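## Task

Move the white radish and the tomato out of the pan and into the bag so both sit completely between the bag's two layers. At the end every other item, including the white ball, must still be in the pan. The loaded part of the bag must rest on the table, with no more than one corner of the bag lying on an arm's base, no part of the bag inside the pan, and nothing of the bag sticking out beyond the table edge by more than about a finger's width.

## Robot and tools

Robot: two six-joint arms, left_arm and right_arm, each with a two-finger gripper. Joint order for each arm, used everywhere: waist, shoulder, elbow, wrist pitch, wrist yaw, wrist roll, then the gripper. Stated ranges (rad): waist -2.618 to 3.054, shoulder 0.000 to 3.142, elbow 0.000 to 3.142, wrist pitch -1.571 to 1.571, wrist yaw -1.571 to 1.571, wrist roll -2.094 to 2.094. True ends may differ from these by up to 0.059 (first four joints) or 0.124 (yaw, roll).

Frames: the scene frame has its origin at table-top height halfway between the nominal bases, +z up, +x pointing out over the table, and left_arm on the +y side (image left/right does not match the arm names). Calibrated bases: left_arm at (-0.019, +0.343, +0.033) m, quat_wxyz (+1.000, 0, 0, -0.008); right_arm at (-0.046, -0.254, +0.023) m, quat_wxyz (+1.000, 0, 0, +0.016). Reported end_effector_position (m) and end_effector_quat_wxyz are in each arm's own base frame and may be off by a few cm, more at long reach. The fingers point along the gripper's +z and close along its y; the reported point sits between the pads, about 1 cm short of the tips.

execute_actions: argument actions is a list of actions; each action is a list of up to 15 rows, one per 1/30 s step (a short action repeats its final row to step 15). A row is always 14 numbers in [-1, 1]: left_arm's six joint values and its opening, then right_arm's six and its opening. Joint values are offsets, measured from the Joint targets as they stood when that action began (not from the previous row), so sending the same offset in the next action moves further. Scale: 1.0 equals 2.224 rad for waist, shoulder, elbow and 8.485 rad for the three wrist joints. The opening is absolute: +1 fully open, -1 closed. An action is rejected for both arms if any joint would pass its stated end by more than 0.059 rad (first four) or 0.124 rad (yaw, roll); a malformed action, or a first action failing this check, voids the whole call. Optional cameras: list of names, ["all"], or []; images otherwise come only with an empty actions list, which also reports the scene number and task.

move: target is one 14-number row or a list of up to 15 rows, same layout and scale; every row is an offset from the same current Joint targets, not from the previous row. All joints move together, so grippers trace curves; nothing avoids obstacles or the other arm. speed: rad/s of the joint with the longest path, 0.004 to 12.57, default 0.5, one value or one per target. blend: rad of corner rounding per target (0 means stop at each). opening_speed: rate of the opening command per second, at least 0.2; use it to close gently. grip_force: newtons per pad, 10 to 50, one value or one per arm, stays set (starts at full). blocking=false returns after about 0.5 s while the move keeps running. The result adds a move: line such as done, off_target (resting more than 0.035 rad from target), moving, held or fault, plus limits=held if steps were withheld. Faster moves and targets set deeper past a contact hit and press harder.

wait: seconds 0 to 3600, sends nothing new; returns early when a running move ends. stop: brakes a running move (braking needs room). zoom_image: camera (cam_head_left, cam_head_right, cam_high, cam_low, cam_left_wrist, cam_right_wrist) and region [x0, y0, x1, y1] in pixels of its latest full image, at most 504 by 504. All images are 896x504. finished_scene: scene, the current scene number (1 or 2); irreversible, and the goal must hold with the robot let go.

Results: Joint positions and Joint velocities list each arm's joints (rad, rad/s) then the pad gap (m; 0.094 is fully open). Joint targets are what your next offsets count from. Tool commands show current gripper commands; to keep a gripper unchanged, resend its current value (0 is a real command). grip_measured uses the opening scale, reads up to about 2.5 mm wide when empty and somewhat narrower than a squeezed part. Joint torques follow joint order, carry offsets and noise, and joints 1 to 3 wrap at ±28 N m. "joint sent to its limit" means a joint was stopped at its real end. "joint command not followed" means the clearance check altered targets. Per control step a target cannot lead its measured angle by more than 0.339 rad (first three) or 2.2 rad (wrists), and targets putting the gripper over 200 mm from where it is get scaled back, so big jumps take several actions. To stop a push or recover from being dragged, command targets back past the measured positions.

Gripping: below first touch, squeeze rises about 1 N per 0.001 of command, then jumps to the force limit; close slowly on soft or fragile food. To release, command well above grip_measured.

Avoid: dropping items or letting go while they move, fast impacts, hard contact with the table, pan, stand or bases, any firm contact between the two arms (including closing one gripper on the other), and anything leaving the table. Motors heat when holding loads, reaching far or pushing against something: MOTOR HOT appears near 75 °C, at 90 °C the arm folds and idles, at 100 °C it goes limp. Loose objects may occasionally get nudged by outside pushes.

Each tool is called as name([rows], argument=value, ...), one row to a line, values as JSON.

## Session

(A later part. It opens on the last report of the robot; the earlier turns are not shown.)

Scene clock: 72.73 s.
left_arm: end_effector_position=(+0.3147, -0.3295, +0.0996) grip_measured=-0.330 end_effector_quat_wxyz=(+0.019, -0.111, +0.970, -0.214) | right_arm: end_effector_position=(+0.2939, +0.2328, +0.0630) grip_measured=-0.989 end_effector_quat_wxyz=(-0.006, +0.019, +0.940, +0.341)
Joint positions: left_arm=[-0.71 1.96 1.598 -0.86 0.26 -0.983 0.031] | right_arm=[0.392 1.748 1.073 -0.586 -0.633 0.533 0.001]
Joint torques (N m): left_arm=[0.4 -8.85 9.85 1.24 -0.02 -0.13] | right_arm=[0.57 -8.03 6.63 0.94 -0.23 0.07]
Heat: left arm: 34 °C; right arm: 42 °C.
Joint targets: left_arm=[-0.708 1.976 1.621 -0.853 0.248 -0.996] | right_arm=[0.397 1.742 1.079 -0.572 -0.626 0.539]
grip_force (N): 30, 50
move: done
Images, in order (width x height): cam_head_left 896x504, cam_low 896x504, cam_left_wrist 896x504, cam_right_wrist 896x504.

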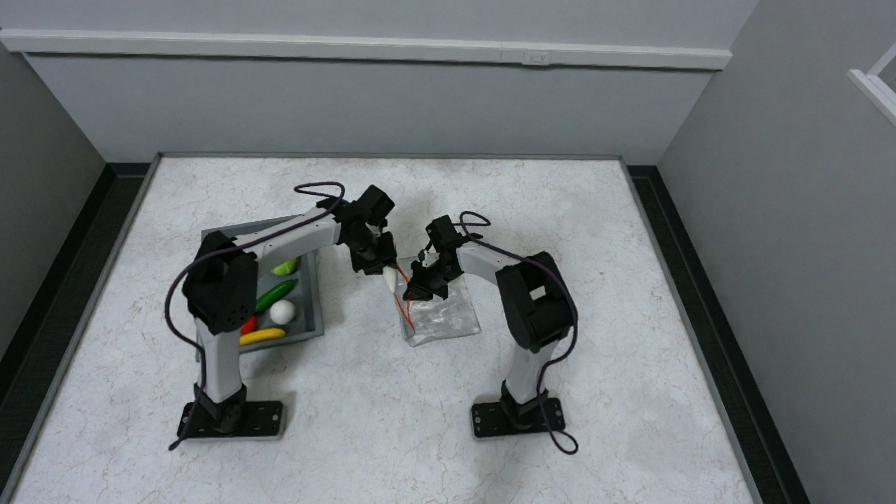

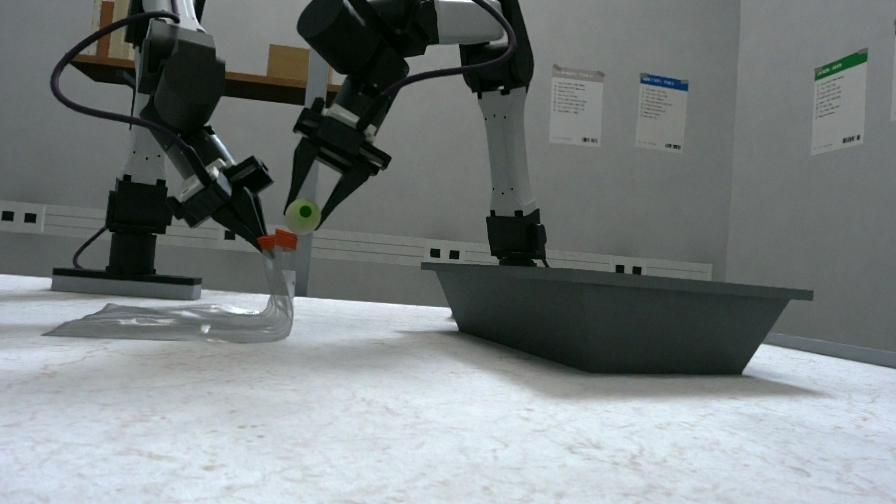

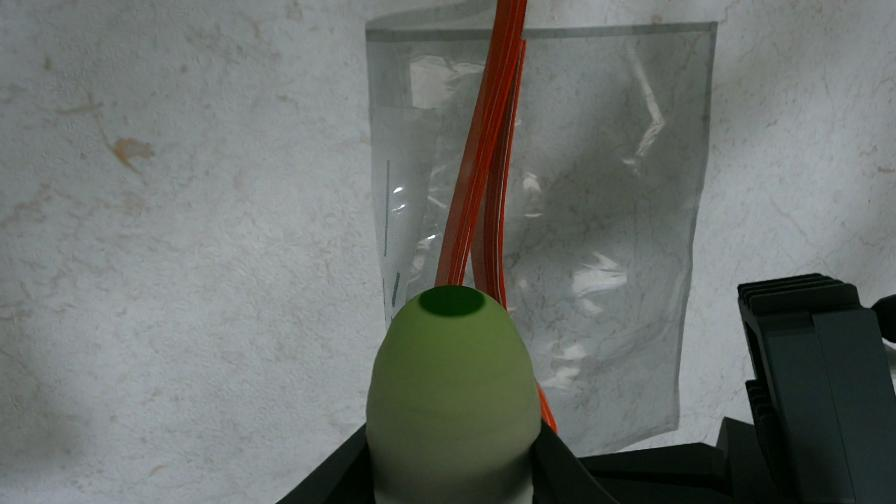

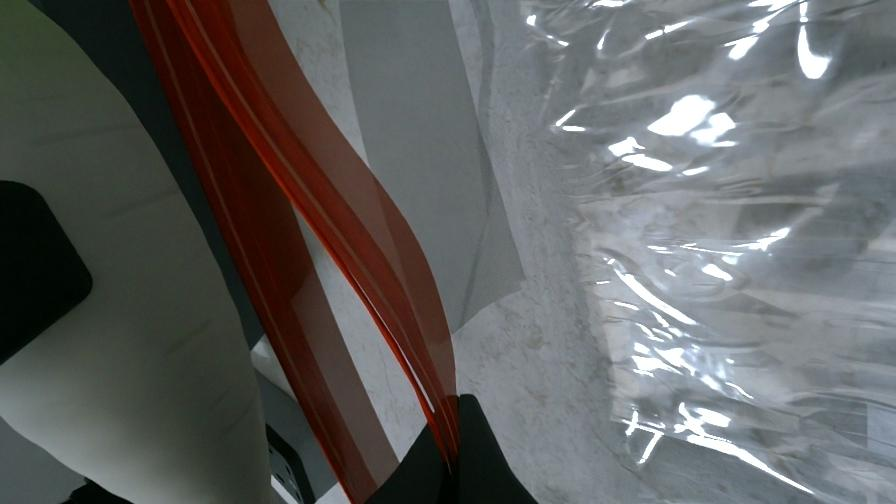

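move([
  [0.0486,-0.0881,-0.0364,-0.0114,0.0033,0.009,-0.5,0,0,0,0,0,0,-1],
  [0.1695,-0.1428,-0.2961,0.0985,0.0911,0.1924,-0.5,0,0,0,0,0,0,-1],
], speed=[0.4,1.0], blend=[0.05,0], cameras=["cam_head_left","cam_low","cam_right_wrist","cam_left_wrist"])

zoom_image(camera="cam_low", region=[200, 100, 450, 350])

zoom_image(camera="cam_head_left", region=[330, 220, 490, 360])

Scene clock: 80.27 s.
left_arm: end_effector_position=(+0.3284, -0.2699, +0.1492) grip_measured=-0.330 end_effector_quat_wxyz=(+0.415, +0.543, +0.621, -0.385) | right_arm: end_effector_position=(+0.2939, +0.2328, +0.0630) grip_measured=-0.989 end_effector_quat_wxyz=(-0.006, +0.019, +0.940, +0.341)
Joint positions: left_arm=[-0.335 1.685 0.974 -0.025 1.005 0.623 0.031] | right_arm=[0.392 1.748 1.073 -0.586 -0.633 0.533 0.001]
Joint torques (N m): left_arm=[0.58 -9.62 6.28 1.79 0.52 0.04] | right_arm=[0.57 -8.06 6.64 0.94 -0.23 0.08]
Heat: left arm: 34 °C; right arm: 42 °C.
Joint targets: left_arm=[-0.331 1.658 0.963 -0.018 1.020 0.636] | right_arm=[0.397 1.742 1.079 -0.572 -0.626 0.539]
grip_force (N): 30, 50
move: done
Images, in order (width x height): cam_head_left 896x504, cam_low 896x504, cam_left_wrist 896x504, cam_right_wrist 896x504.

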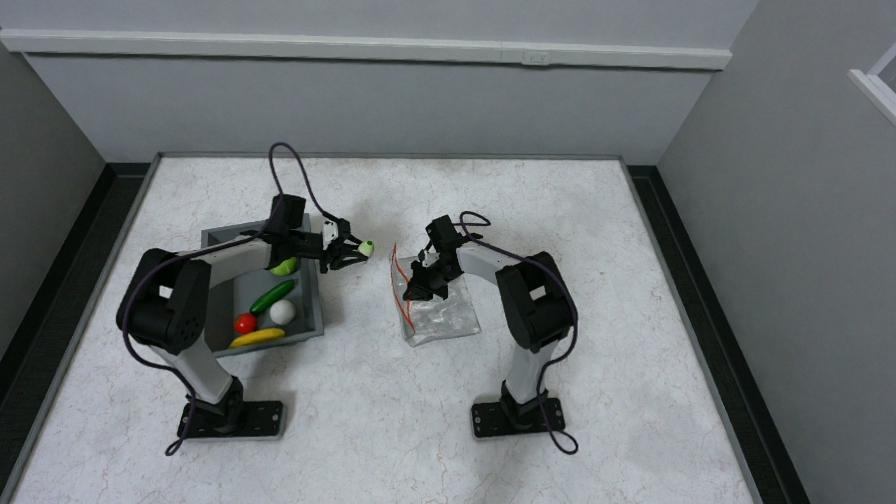

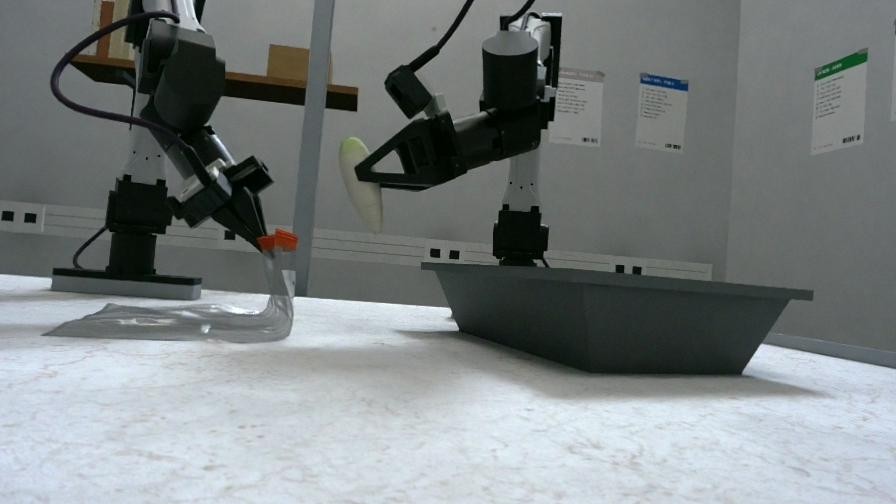

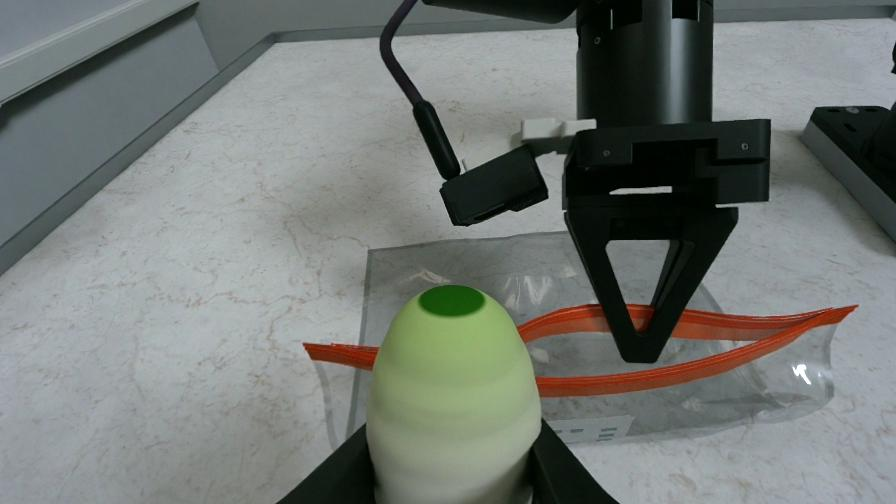

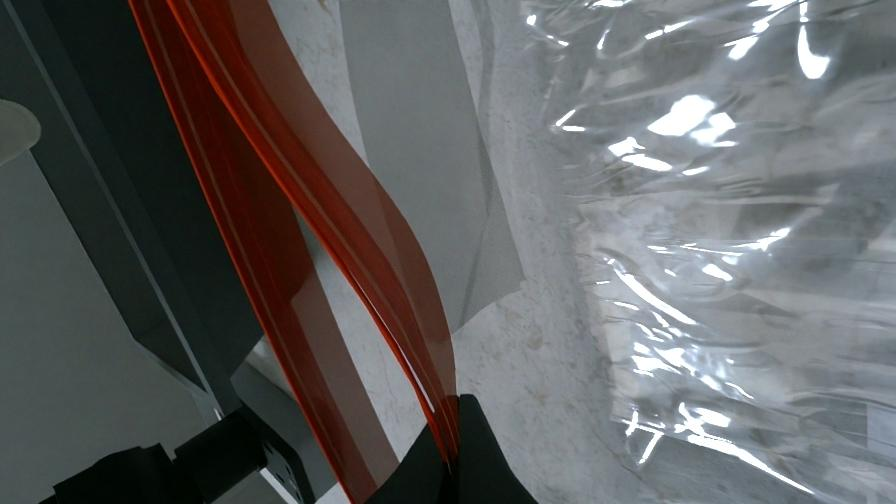

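Scaled by 2.016 from the camera's image (finer frame: 1280x720).

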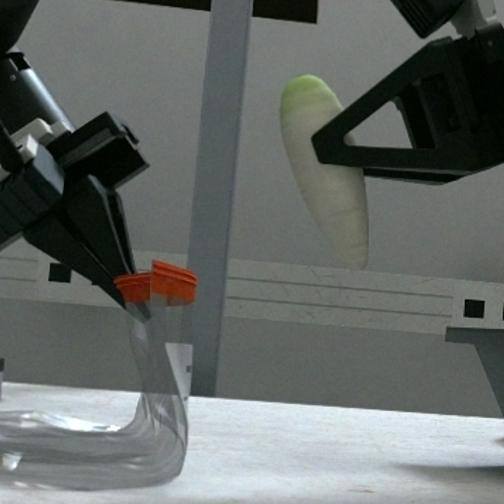

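Scaled by 3.150 from the camera's image (finer frame: 1280x720).

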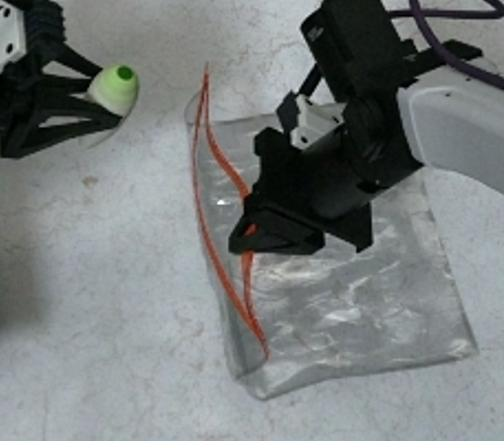

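move(target=[-0.1585,0.0457,0.023,0.034,-0.0346,-0.0362,-0.5,0,0,0,0,0,0,-1], speed=0.25, cameras=["cam_head_left","cam_low","cam_right_wrist","cam_left_wrist"])

zoom_image(camera="cam_low", region=[200, 100, 450, 350])

zoom_image(camera="cam_head_left", region=[330, 220, 490, 360])

Scene clock: 83.97 s.
left_arm: end_effector_position=(+0.2967, -0.3693, +0.1453) grip_measured=-0.330 end_effector_quat_wxyz=(+0.412, +0.541, +0.631, -0.373) | right_arm: end_effector_position=(+0.2964, +0.2227, +0.0581) grip_measured=-0.989 end_effector_quat_wxyz=(-0.007, +0.041, +0.946, +0.321)
Joint positions: left_arm=[-0.649 1.738 0.981 0.224 0.721 0.344 0.031] | right_arm=[0.378 1.748 1.073 -0.606 -0.596 0.553 0.001]
Joint torques (N m): left_arm=[-2.4 -6.39 10.84 2.62 0.27 -0.16] | right_arm=[1.91 -8.02 6.61 1.1 -0.56 -0.21]
Heat: left arm: 34 °C; right arm: 41 °C.
Joint targets: left_arm=[-0.683 1.760 1.014 0.271 0.727 0.329] | right_arm=[0.397 1.742 1.079 -0.571 -0.626 0.539]
grip_force (N): 30, 50
move: off_target (left_arm); left_arm: the wrist pitch is farthest, 0.047 rad from its target
Images, in order (width x height): cam_head_left 896x504, cam_low 896x504, cam_left_wrist 896x504, cam_right_wrist 896x504.

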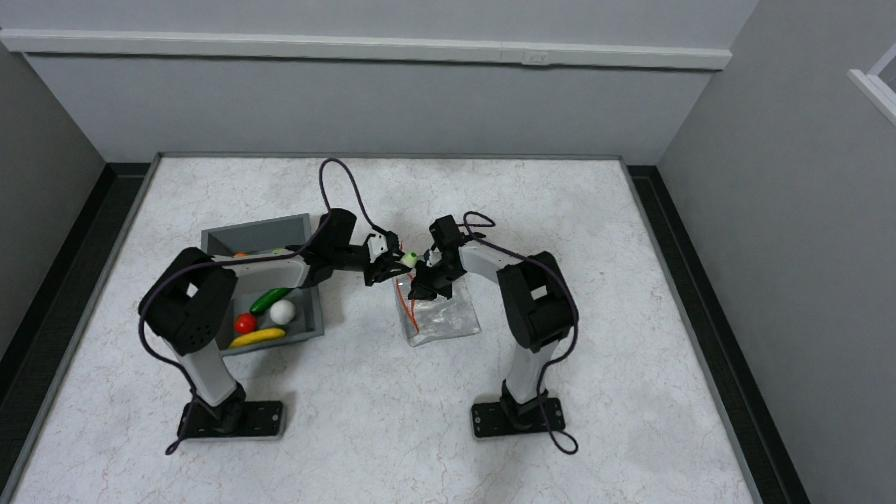

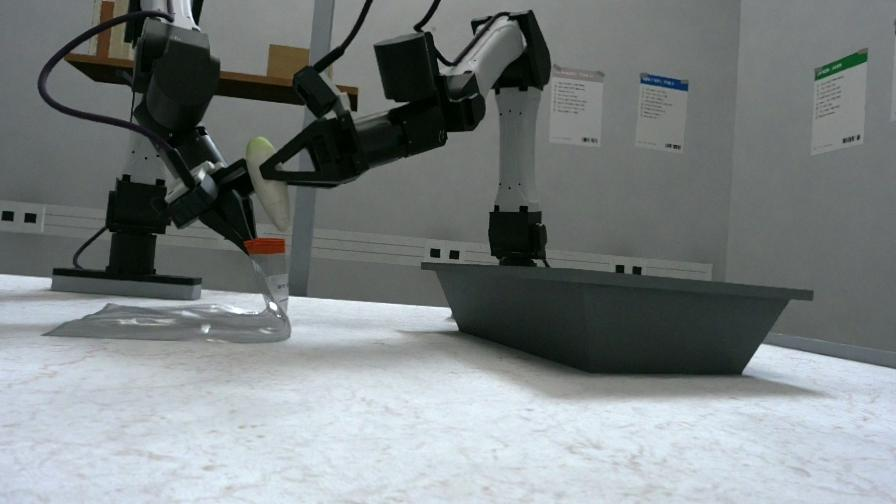

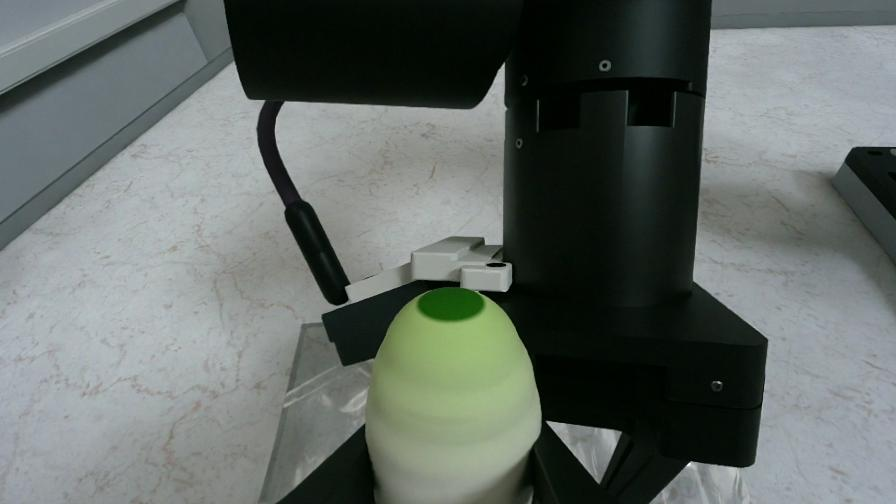

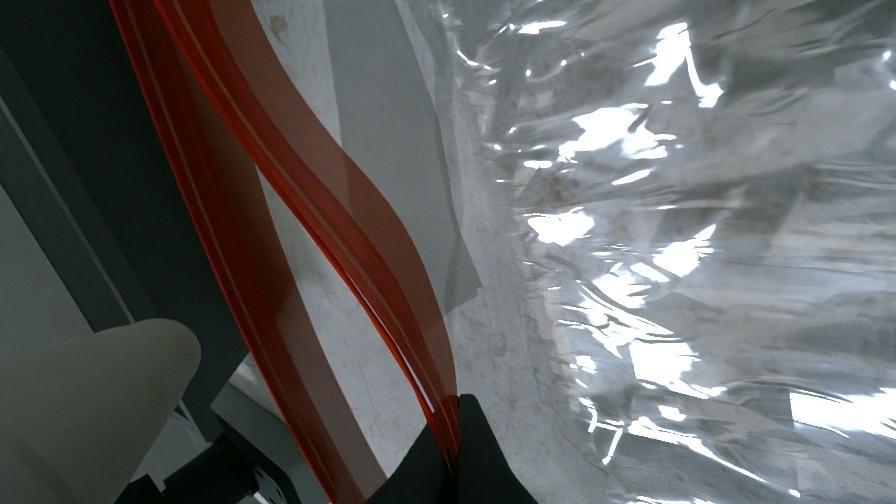

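Scaled by 2.016 from the camera's image (finer frame: 1280x720).

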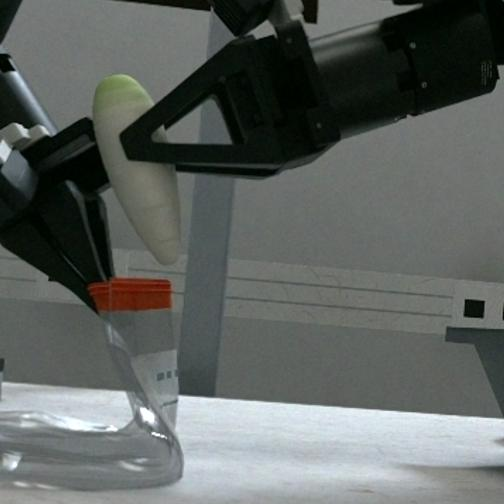

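Scaled by 3.150 from the camera's image (finer frame: 1280x720).

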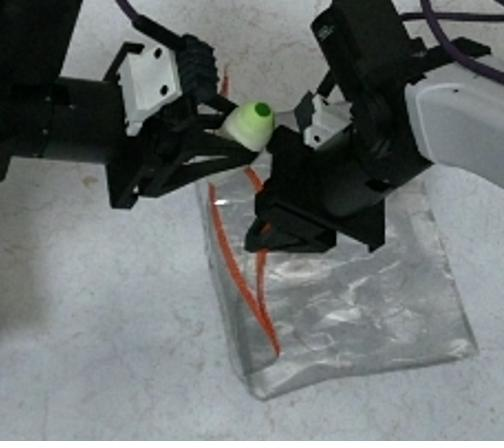

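move(target=[0.05,-0.0137,-0.0069,-0.0102,0.0104,0.0109,-0.5,0,0,0,0,0,0,-1], speed=0.3, cameras=["cam_head_left","cam_low","cam_left_wrist"])

zoom_image(camera="cam_head_left", region=[330, 220, 490, 360])

zoom_image(camera="cam_low", region=[200, 100, 450, 350])

Scene clock: 85.93 s.
left_arm: end_effector_position=(+0.3097, -0.3482, +0.1460) grip_measured=-0.331 end_effector_quat_wxyz=(+0.418, +0.546, +0.621, -0.376) | right_arm: end_effector_position=(+0.2954, +0.2306, +0.0610) grip_measured=-0.989 end_effector_quat_wxyz=(-0.004, +0.027, +0.943, +0.332)
Joint positions: left_arm=[-0.573 1.738 0.981 0.199 0.799 0.408 0.031] | right_arm=[0.392 1.748 1.073 -0.586 -0.613 0.548 0.001]
Joint torques (N m): left_arm=[0.27 -8.76 9.25 1.88 0.38 0.06] | right_arm=[0.53 -8.05 6.65 0.95 -0.41 -0.09]
Heat: left arm: 35 °C; right arm: 41 °C.
Joint targets: left_arm=[-0.572 1.730 0.999 0.184 0.815 0.421] | right_arm=[0.397 1.742 1.079 -0.571 -0.626 0.539]
grip_force (N): 30, 50
move: done

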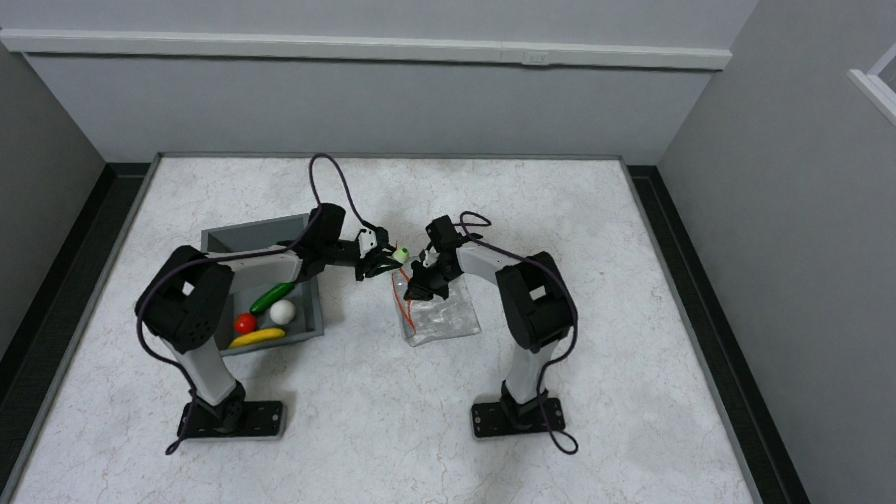

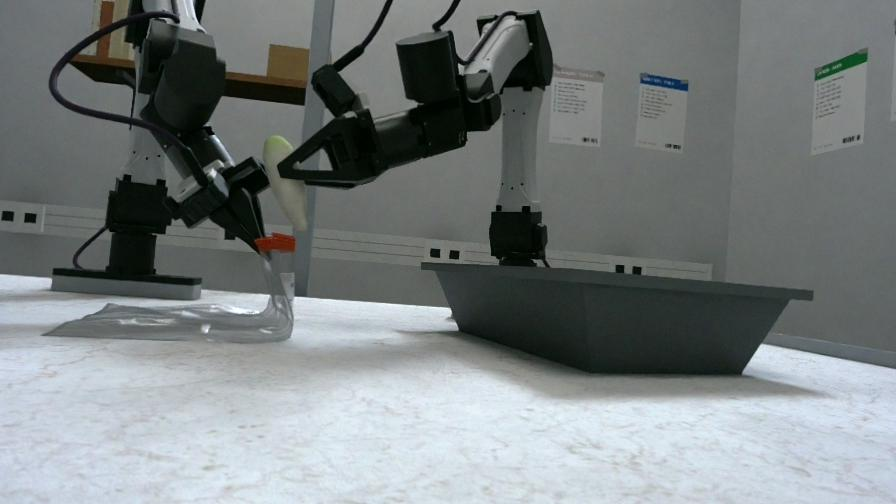

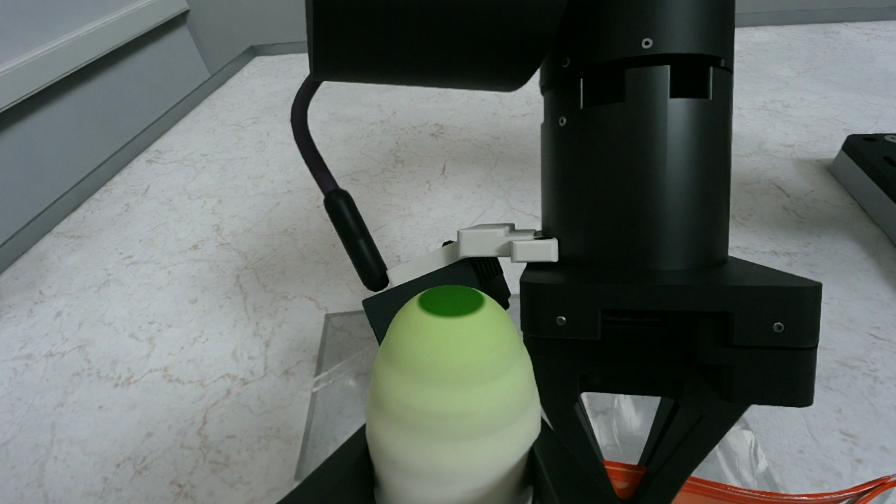

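Scaled by 3.150 from the camera's image (finer frame: 1280x720).

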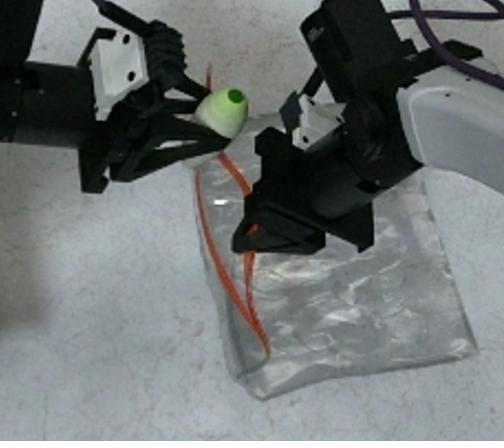

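Scaled by 2.016 from the camera's image (finer frame: 1280x720).

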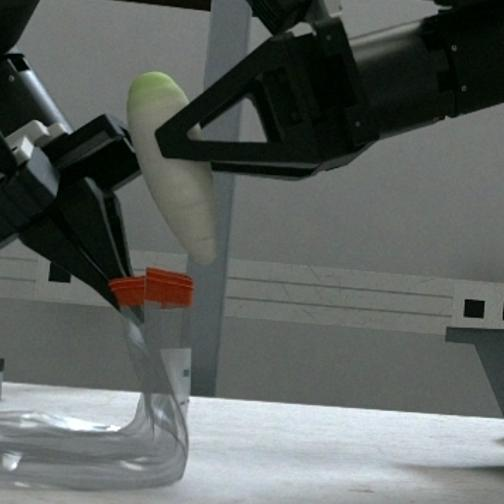

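move([
  [0.0542,-0.0162,-0.0081,-0.0119,0.0121,0.0127,-0.5,0,0,0,0,0,0,-1],
  [0.0542,-0.0162,-0.0081,-0.0119,0.0121,0.0127,-0.5,-0.0565,0.0027,-0.1004,0.0436,-0.0409,0.0024,-1],
], speed=0.4, blend=[0.05,0], cameras=["cam_head_left","cam_low","cam_left_wrist","cam_right_wrist"])

zoom_image(camera="cam_head_left", region=[330, 220, 490, 360])

zoom_image(camera="cam_low", region=[200, 100, 450, 350])

Scene clock: 89.07 s.
left_arm: end_effector_position=(+0.3239, -0.3093, +0.1451) grip_measured=-0.331 end_effector_quat_wxyz=(+0.416, +0.548, +0.621, -0.377) | right_arm: end_effector_position=(+0.2933, +0.2313, +0.0653) grip_measured=-0.989 end_effector_quat_wxyz=(+0.005, +0.015, +0.870, +0.493)
Joint positions: left_arm=[-0.453 1.72 0.981 0.098 0.902 0.517 0.031] | right_arm=[0.277 1.748 0.859 -0.219 -0.958 0.554 0.001]
Joint torques (N m): left_arm=[0.29 -9.96 7.47 1.73 0.45 0.06] | right_arm=[-0.49 -7.09 5.27 1.09 -0.44 0.07]
Heat: left arm: 35 °C; right arm: 41 °C.
Joint targets: left_arm=[-0.451 1.694 0.981 0.083 0.918 0.529] | right_arm=[0.271 1.748 0.856 -0.202 -0.973 0.560]
grip_force (N): 30, 50
move: done

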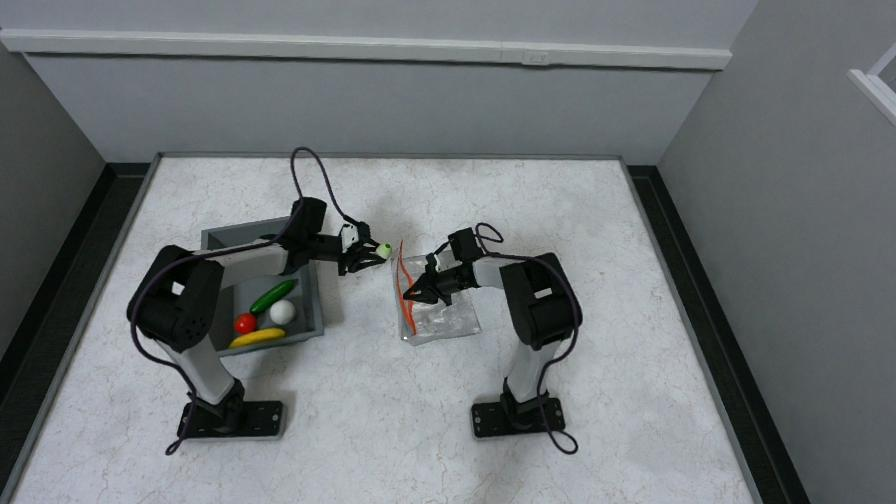

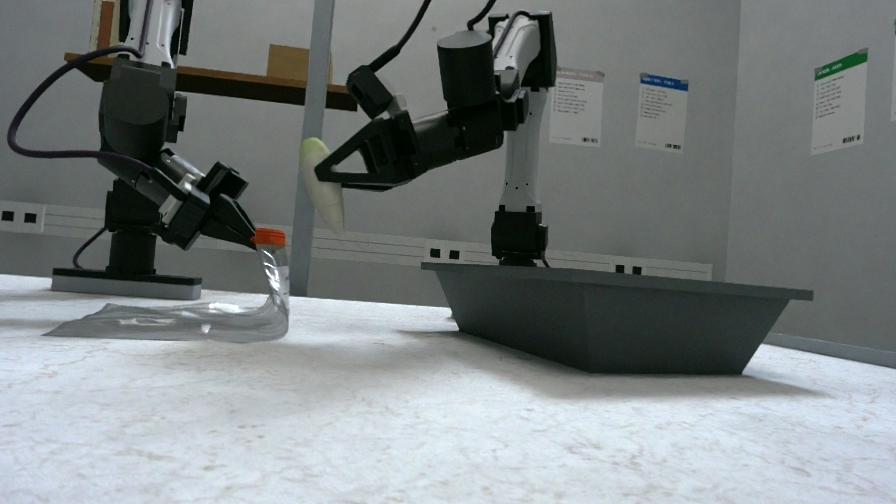

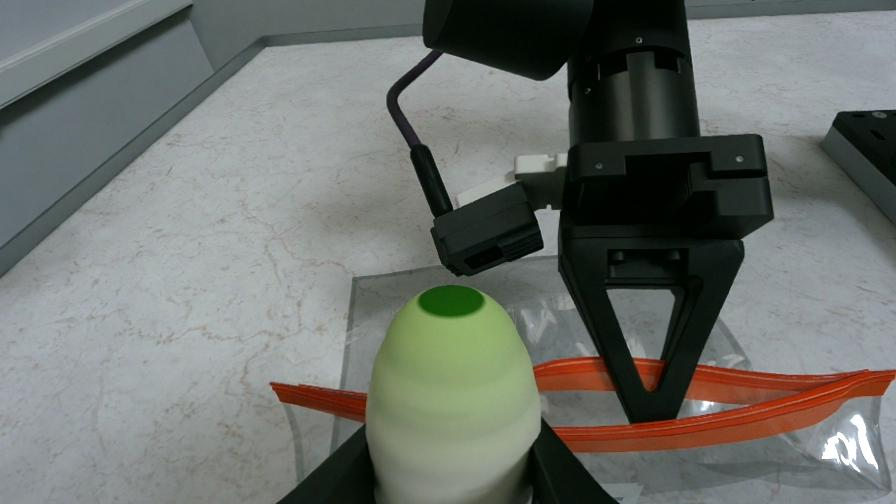

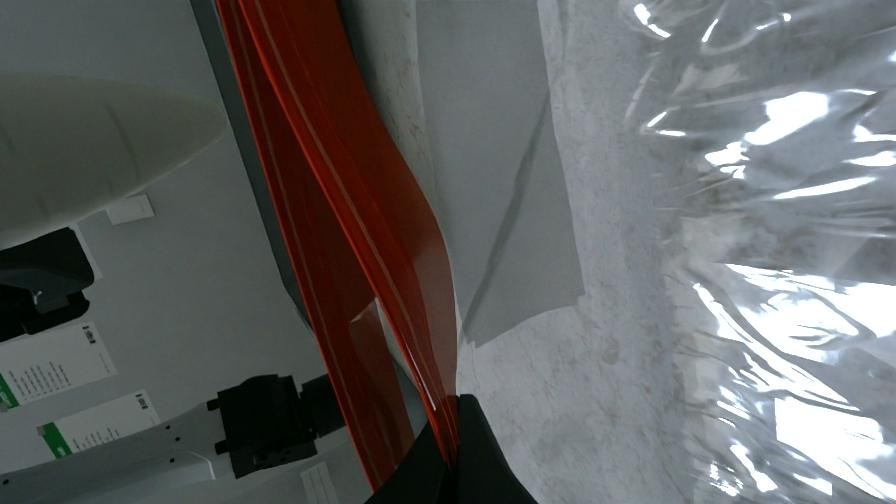

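Scaled by 3.150 from the camera's image (finer frame: 1280x720).

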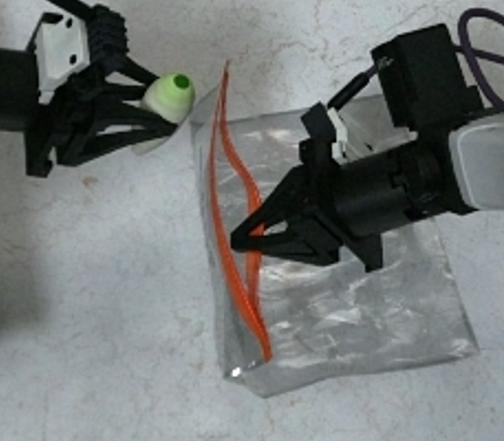

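Scaled by 2.016 from the camera's image (finer frame: 1280x720).

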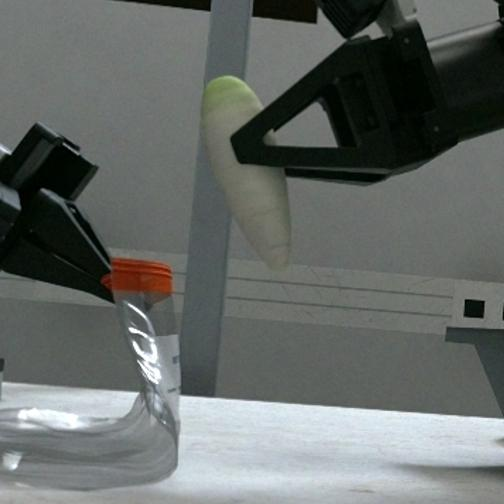

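move(target=[-0.1043,0.0297,0.0148,0.0222,-0.0225,-0.0236,-0.5,0,0,0,0,0,0,-1], speed=0.2, cameras=["cam_head_left","cam_low","cam_left_wrist","cam_right_wrist"])

zoom_image(camera="cam_head_left", region=[330, 220, 490, 360])

zoom_image(camera="cam_low", region=[200, 100, 450, 350])

Scene clock: 91.93 s.
left_arm: end_effector_position=(+0.2858, -0.3833, +0.1553) grip_measured=-0.331 end_effector_quat_wxyz=(+0.421, +0.554, +0.605, -0.388) | right_arm: end_effector_position=(+0.2934, +0.2314, +0.0655) grip_measured=-0.989 end_effector_quat_wxyz=(+0.005, +0.014, +0.870, +0.493)
Joint positions: left_arm=[-0.681 1.742 0.99 0.264 0.744 0.342 0.031] | right_arm=[0.277 1.748 0.859 -0.218 -0.959 0.554 0.001]
Joint torques (N m): left_arm=[0.02 -6.89 9.98 2.18 0.06 -0.17] | right_arm=[-0.49 -7.09 5.27 1.13 -0.53 0.06]
Heat: left arm: 35 °C; right arm: 41 °C.
Joint targets: left_arm=[-0.683 1.760 1.014 0.272 0.727 0.329] | right_arm=[0.271 1.748 0.856 -0.201 -0.973 0.560]
grip_force (N): 30, 50
move: done

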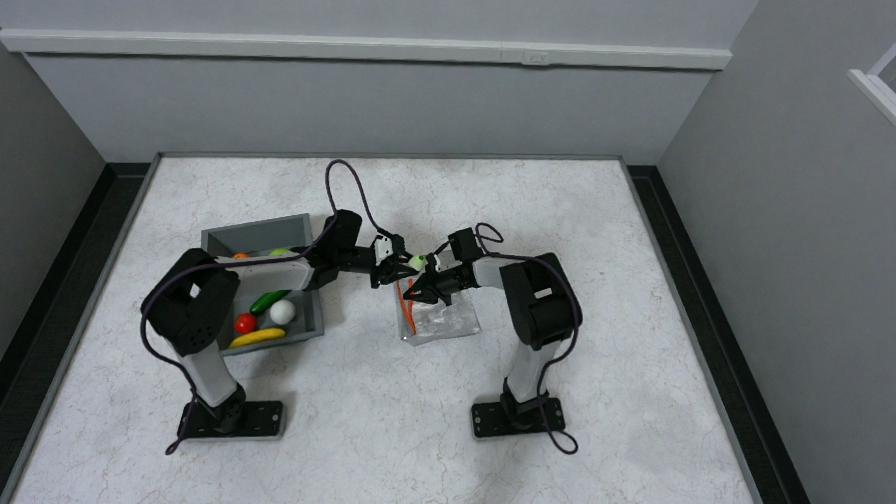

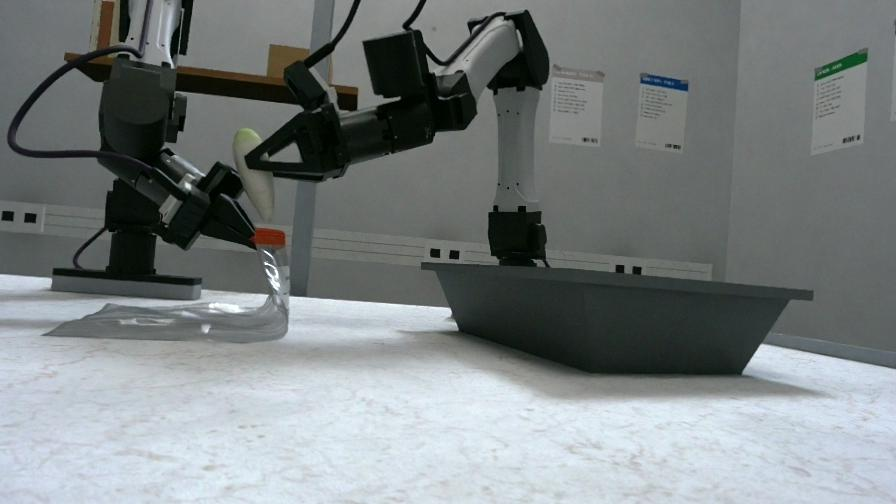

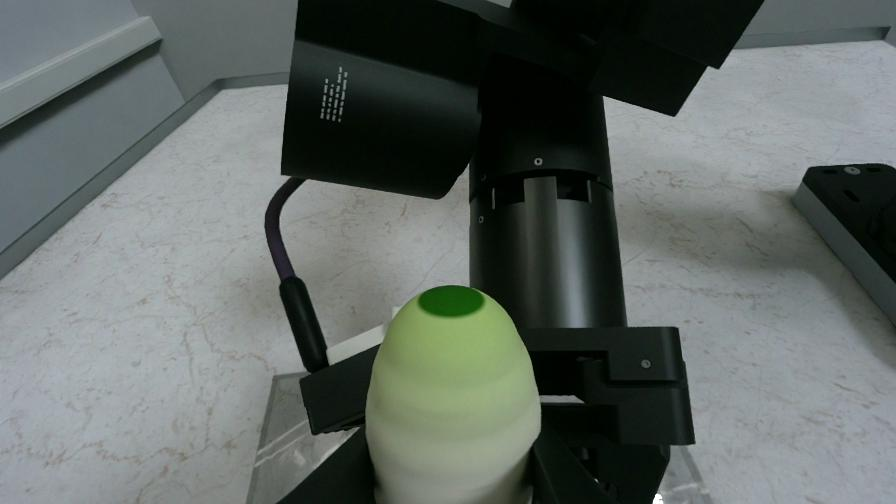

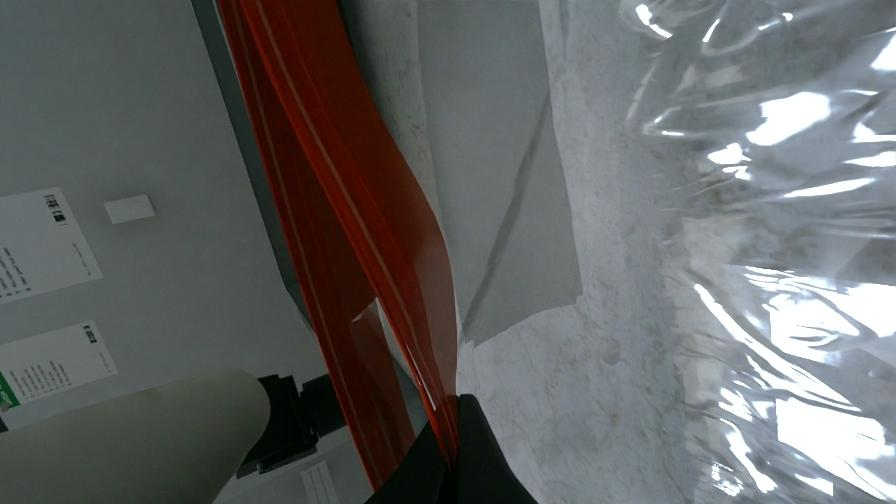

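Scaled by 3.150 from the camera's image (finer frame: 1280x720).

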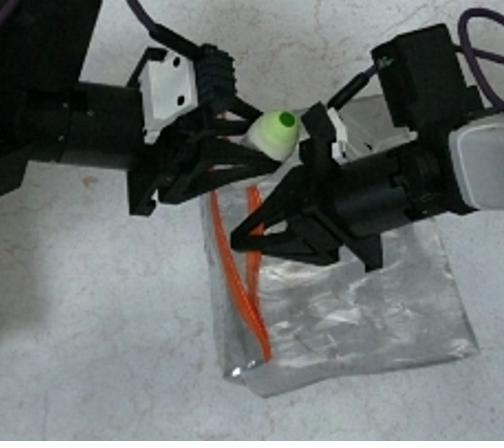

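Scaled by 2.016 from the camera's image (finer frame: 1280x720).

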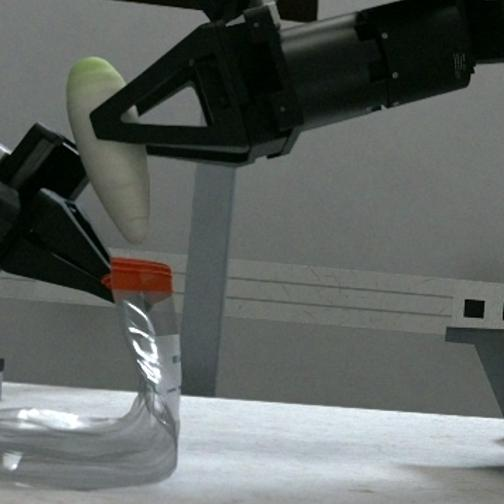

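move(target=[0.0101,0.0441,-0.0425,0.0215,0.0023,0.0017,-0.5,0,0,0,0,0,0,-1], speed=0.2, cameras=["cam_head_left","cam_low","cam_left_wrist","cam_right_wrist"])

zoom_image(camera="cam_head_left", region=[330, 220, 490, 360])

zoom_image(camera="cam_low", region=[200, 100, 450, 350])

Scene clock: 93.87 s.
left_arm: end_effector_position=(+0.2950, -0.3824, +0.1198) grip_measured=-0.331 end_effector_quat_wxyz=(+0.432, +0.550, +0.603, -0.384) | right_arm: end_effector_position=(+0.2935, +0.2314, +0.0655) grip_measured=-0.989 end_effector_quat_wxyz=(+0.006, +0.014, +0.870, +0.493)
Joint positions: left_arm=[-0.667 1.841 0.929 0.445 0.743 0.342 0.031] | right_arm=[0.277 1.748 0.859 -0.217 -0.959 0.555 0.001]
Joint torques (N m): left_arm=[0.7 -7.35 6.04 2.2 0.24 -0.03] | right_arm=[-0.47 -7.08 5.26 1.12 -0.53 0.05]
Heat: left arm: 35 °C; right arm: 40 °C.
Joint targets: left_arm=[-0.661 1.858 0.919 0.454 0.747 0.344] | right_arm=[0.271 1.748 0.856 -0.201 -0.973 0.560]
grip_force (N): 30, 50
move: done

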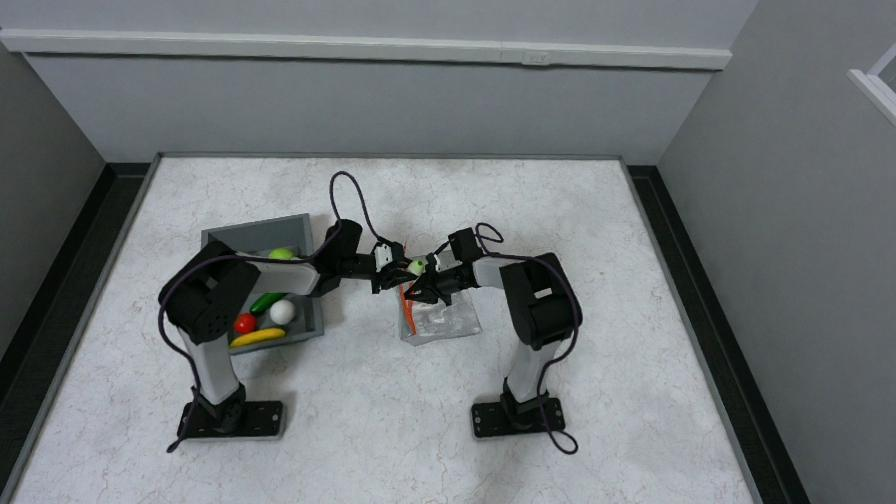

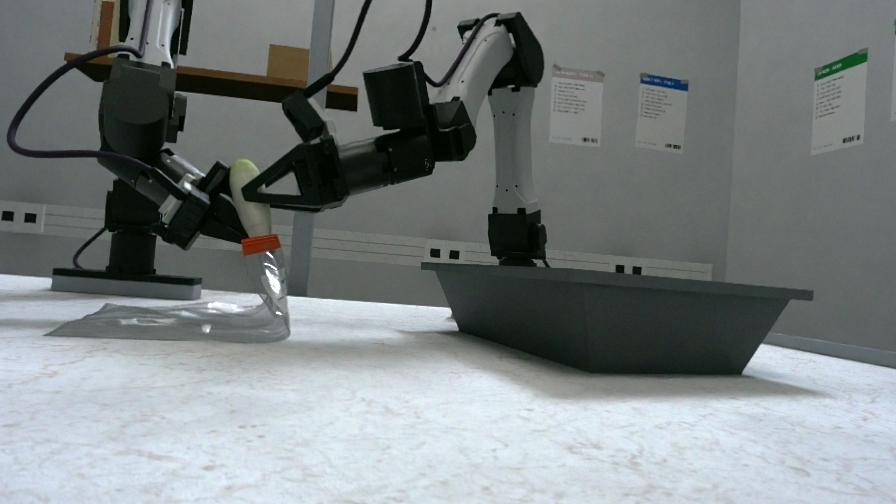

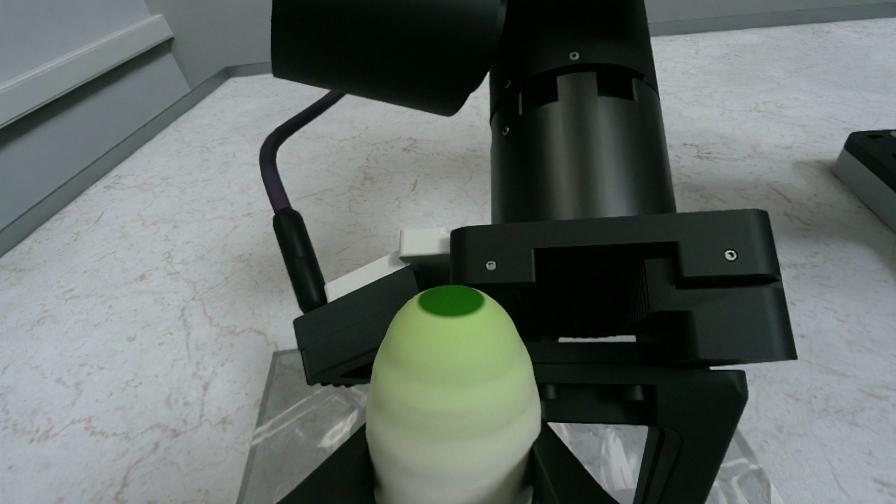

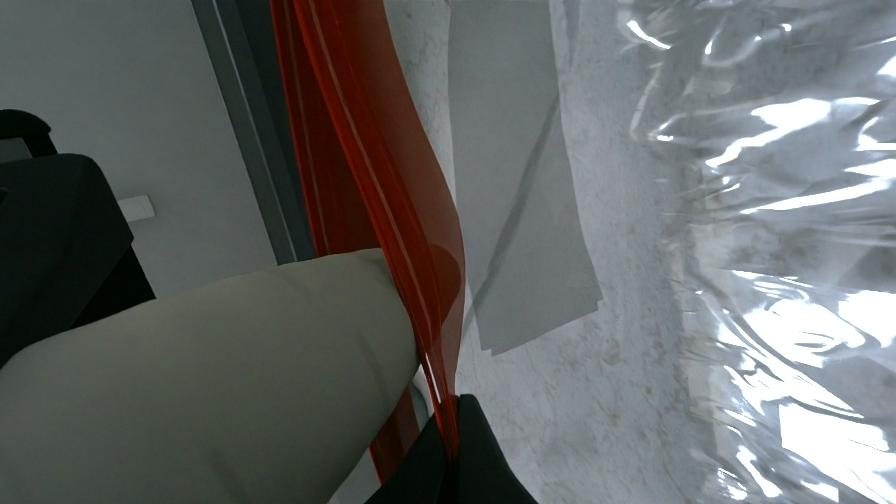

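Scaled by 3.150 from the camera's image (finer frame: 1280x720).

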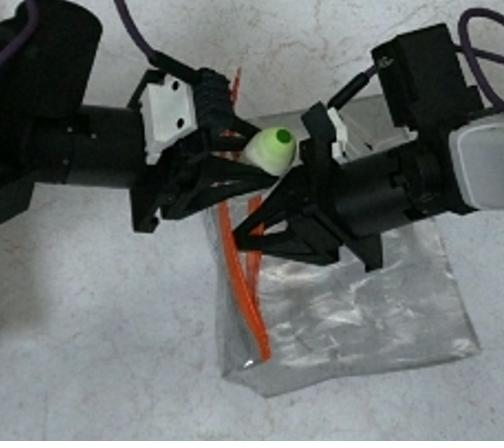

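Scaled by 2.016 from the camera's image (finer frame: 1280x720).

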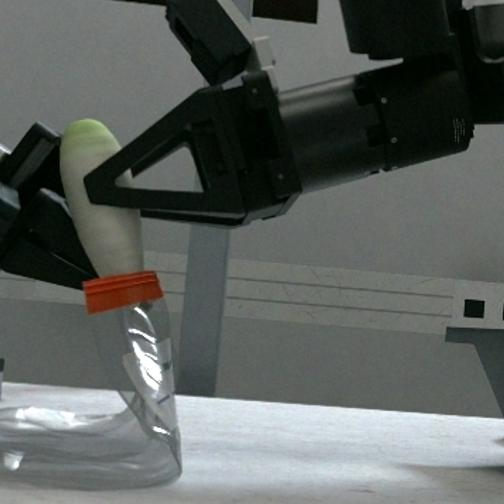

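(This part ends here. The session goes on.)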